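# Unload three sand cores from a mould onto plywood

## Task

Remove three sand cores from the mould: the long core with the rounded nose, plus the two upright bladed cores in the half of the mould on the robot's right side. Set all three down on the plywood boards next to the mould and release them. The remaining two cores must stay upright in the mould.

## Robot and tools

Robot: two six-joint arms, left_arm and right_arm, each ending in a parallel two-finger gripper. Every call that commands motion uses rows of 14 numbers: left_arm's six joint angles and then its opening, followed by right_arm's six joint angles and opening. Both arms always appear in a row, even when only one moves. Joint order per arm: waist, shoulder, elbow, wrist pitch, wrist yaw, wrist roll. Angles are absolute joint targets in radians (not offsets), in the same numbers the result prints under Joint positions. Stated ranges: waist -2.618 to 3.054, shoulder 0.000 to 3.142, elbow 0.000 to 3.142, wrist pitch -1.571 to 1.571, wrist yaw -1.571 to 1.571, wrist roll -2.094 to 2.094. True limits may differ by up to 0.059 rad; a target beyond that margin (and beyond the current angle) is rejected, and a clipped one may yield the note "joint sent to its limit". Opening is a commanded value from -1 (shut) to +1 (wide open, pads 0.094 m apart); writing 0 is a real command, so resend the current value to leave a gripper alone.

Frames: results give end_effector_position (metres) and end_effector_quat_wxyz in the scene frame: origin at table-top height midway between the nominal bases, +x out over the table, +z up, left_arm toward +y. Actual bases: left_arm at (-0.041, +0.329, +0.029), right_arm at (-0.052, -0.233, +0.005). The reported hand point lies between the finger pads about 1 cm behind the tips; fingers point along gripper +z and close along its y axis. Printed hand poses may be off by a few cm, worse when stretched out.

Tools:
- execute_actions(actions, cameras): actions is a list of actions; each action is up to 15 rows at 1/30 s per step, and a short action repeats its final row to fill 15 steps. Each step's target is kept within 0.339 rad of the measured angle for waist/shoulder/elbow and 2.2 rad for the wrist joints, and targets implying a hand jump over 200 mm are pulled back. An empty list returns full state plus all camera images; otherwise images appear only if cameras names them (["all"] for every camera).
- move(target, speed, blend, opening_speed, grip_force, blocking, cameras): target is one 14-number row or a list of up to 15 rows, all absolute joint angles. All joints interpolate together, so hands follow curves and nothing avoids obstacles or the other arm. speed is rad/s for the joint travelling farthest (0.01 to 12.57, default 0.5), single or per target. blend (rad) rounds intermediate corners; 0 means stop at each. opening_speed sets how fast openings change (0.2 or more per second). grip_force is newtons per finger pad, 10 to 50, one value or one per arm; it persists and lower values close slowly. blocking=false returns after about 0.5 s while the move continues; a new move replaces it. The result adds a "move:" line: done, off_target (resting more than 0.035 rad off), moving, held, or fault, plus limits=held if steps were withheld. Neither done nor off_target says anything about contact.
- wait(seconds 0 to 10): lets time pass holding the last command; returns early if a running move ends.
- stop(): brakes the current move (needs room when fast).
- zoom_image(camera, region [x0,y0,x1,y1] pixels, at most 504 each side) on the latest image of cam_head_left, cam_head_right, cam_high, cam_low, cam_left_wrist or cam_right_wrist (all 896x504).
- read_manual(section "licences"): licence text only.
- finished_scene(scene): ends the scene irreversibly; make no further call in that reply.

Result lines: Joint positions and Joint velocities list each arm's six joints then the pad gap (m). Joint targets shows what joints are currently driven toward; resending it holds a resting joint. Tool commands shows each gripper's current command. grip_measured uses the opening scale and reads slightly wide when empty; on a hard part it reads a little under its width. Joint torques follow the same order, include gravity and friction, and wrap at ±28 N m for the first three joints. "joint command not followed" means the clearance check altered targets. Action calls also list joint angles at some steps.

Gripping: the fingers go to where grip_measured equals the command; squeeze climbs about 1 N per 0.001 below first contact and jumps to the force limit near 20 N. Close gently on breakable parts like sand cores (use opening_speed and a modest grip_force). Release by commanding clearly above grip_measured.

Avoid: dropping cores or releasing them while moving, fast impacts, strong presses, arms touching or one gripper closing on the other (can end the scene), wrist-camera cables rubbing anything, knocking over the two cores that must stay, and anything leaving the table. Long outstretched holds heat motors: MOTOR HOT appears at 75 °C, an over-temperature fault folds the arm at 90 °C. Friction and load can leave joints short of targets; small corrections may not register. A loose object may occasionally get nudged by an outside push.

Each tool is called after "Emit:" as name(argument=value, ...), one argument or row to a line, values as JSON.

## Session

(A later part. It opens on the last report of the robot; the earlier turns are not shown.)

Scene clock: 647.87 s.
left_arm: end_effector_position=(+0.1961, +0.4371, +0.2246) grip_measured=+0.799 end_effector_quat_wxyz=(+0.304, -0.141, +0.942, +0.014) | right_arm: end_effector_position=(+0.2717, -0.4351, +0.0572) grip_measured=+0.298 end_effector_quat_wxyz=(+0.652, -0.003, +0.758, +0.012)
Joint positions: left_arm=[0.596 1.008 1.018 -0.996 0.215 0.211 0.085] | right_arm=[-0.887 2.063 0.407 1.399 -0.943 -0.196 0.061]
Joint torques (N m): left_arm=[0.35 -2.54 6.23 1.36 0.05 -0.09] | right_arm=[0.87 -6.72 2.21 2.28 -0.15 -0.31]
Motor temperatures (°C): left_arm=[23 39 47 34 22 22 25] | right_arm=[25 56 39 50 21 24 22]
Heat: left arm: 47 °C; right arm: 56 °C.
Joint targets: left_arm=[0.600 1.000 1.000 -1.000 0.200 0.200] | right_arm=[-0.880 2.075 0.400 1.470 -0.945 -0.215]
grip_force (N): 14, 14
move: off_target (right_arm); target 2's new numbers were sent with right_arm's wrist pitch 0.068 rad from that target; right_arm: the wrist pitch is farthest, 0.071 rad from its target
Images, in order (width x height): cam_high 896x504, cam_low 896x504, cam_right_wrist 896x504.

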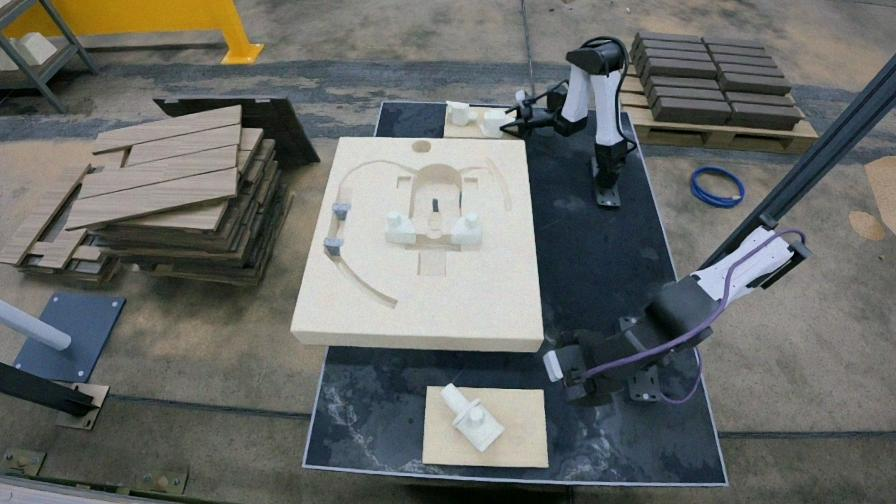

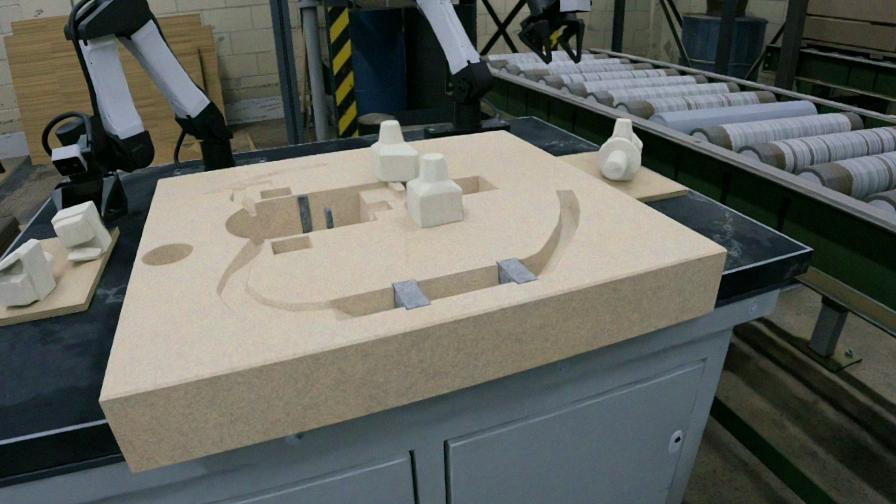

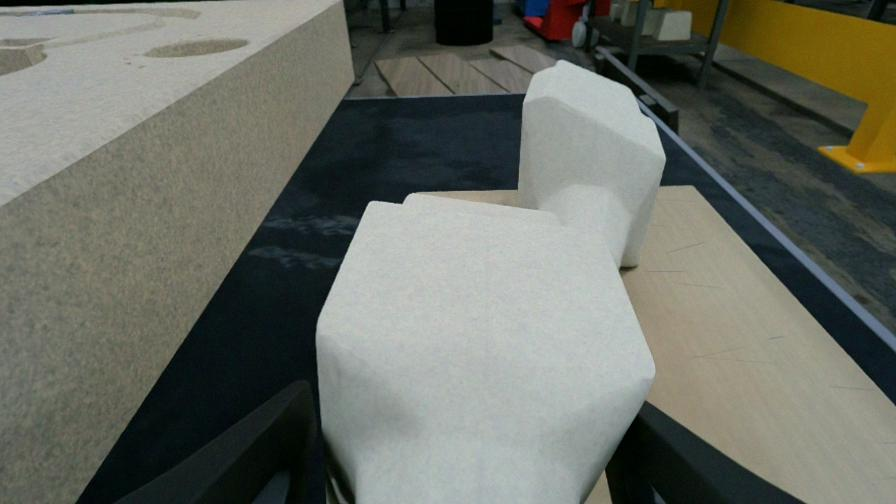

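Emit:
move(
  target=[
    [0.6,1.0,1.0,-1.0,0.2,0.2,0.8,-0.88,2.075,0.40,1.47,-0.945,-0.215,0.6],
    [0.6,1.0,1.0,-1.0,0.2,0.2,0.8,-0.88,1.65,0.40,1.15,-0.945,-0.215,0.6],
    [0.6,1.0,1.0,-1.0,0.2,0.2,0.8,-0.7,0.9,0.8,-0.3,0,0,0.6],
  ],
  speed=[0.2,0.3,0.5],
  opening_speed=0.3,
  cameras=["all"],
)

Emit:
zoom_image(
  camera="cam_high",
  region=[420, 80, 540, 150],
)

Emit:
zoom_image(
  camera="cam_head_right",
  region=[500, 220, 700, 420],
)

Scene clock: 661.93 s.
left_arm: end_effector_position=(+0.1961, +0.4371, +0.2246) grip_measured=+0.799 end_effector_quat_wxyz=(+0.304, -0.141, +0.942, +0.014) | right_arm: end_effector_position=(+0.1929, -0.4611, +0.2520) grip_measured=+0.599 end_effector_quat_wxyz=(+0.505, +0.302, +0.784, -0.200)
Joint positions: left_arm=[0.596 1.008 1.018 -0.996 0.215 0.211 0.085] | right_arm=[-0.705 0.906 0.775 -0.291 -0.01 -0.014 0.075]
Joint torques (N m): left_arm=[0.31 -2.55 6.2 1.36 0.05 -0.09] | right_arm=[0.88 -2.66 9.07 1.71 0.07 0.09]
Heat: left arm: 46 °C; right arm: 53 °C.
Joint targets: left_arm=[0.600 1.000 1.000 -1.000 0.200 0.200] | right_arm=[-0.700 0.900 0.800 -0.300 0.000 0.000]
grip_force (N): 14, 14
move: done

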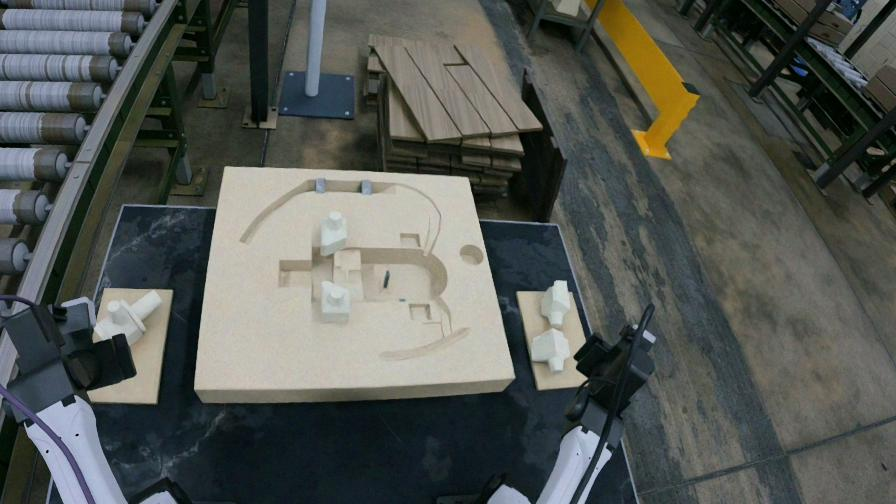

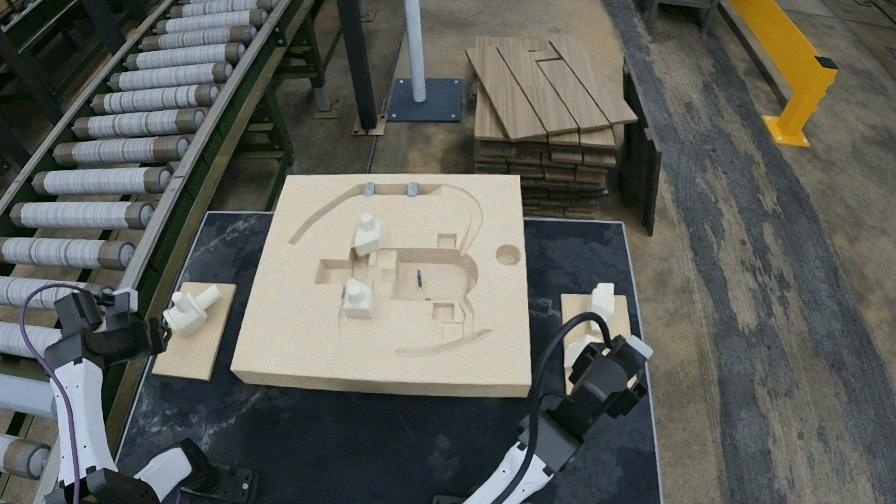

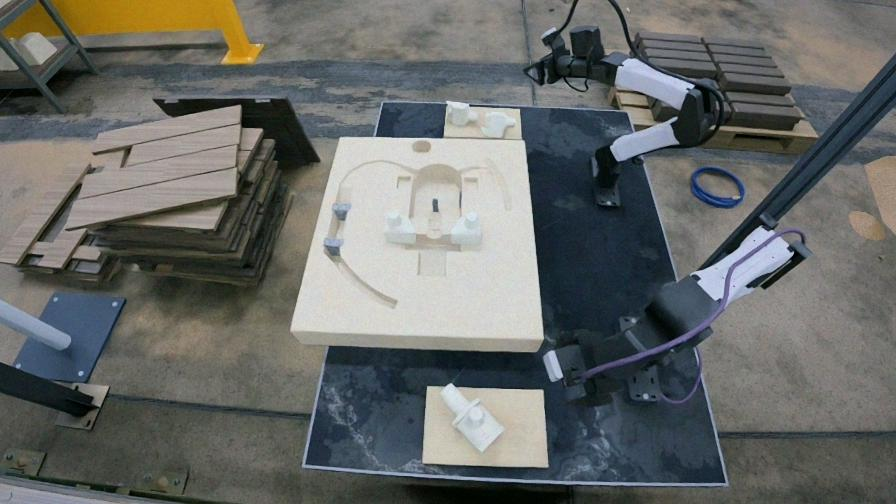

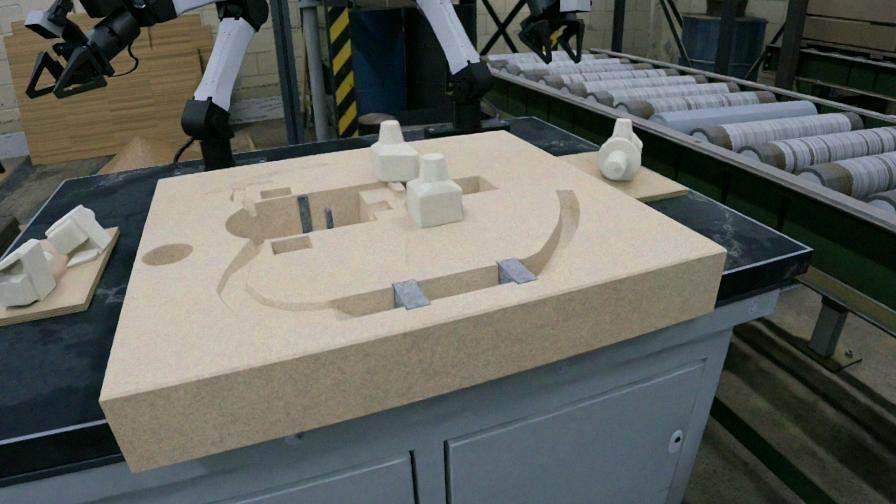

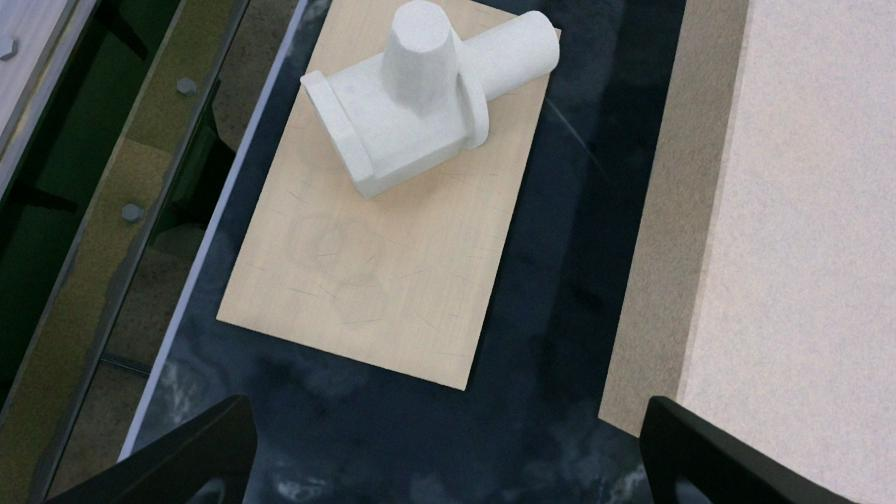

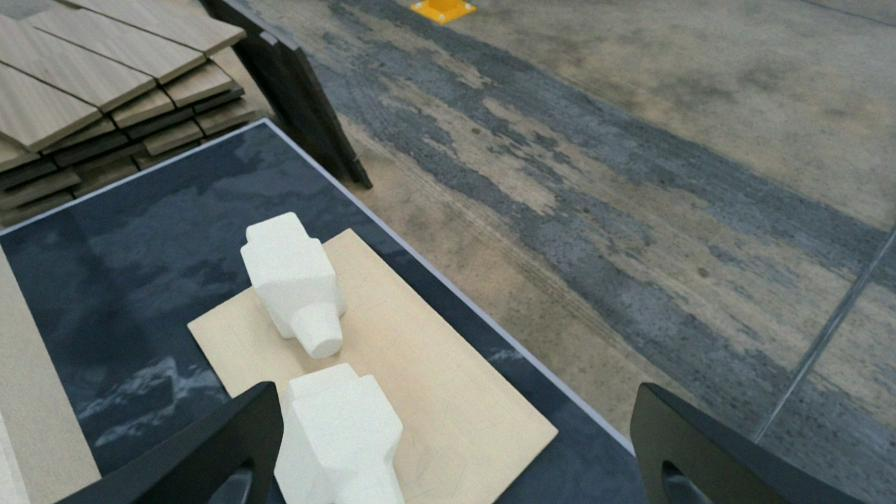

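Scaled by 4.200 from the camera's 896x504 image, which has a finer 1280x720 frame.

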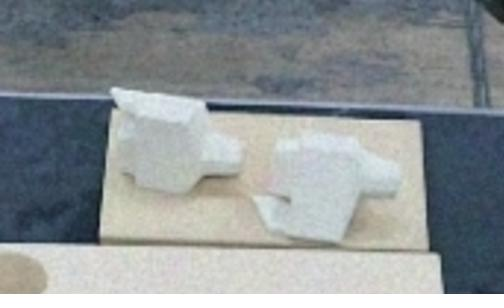

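Scaled by 2.520 from the camera's 896x504 image, which has a finer 1280x720 frame.

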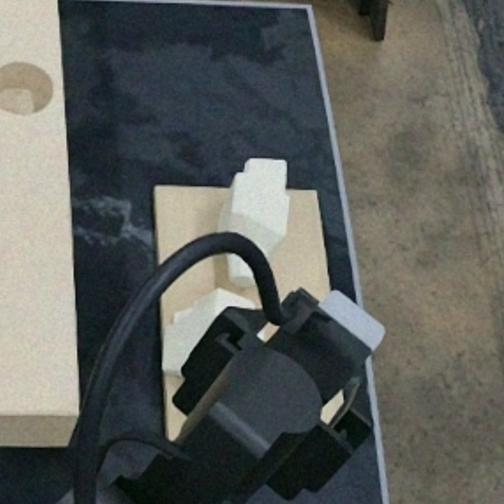

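All three on boards. Finish.

Emit:
finished_scene(
  scene=1,
)

The scene is finished: the task was done.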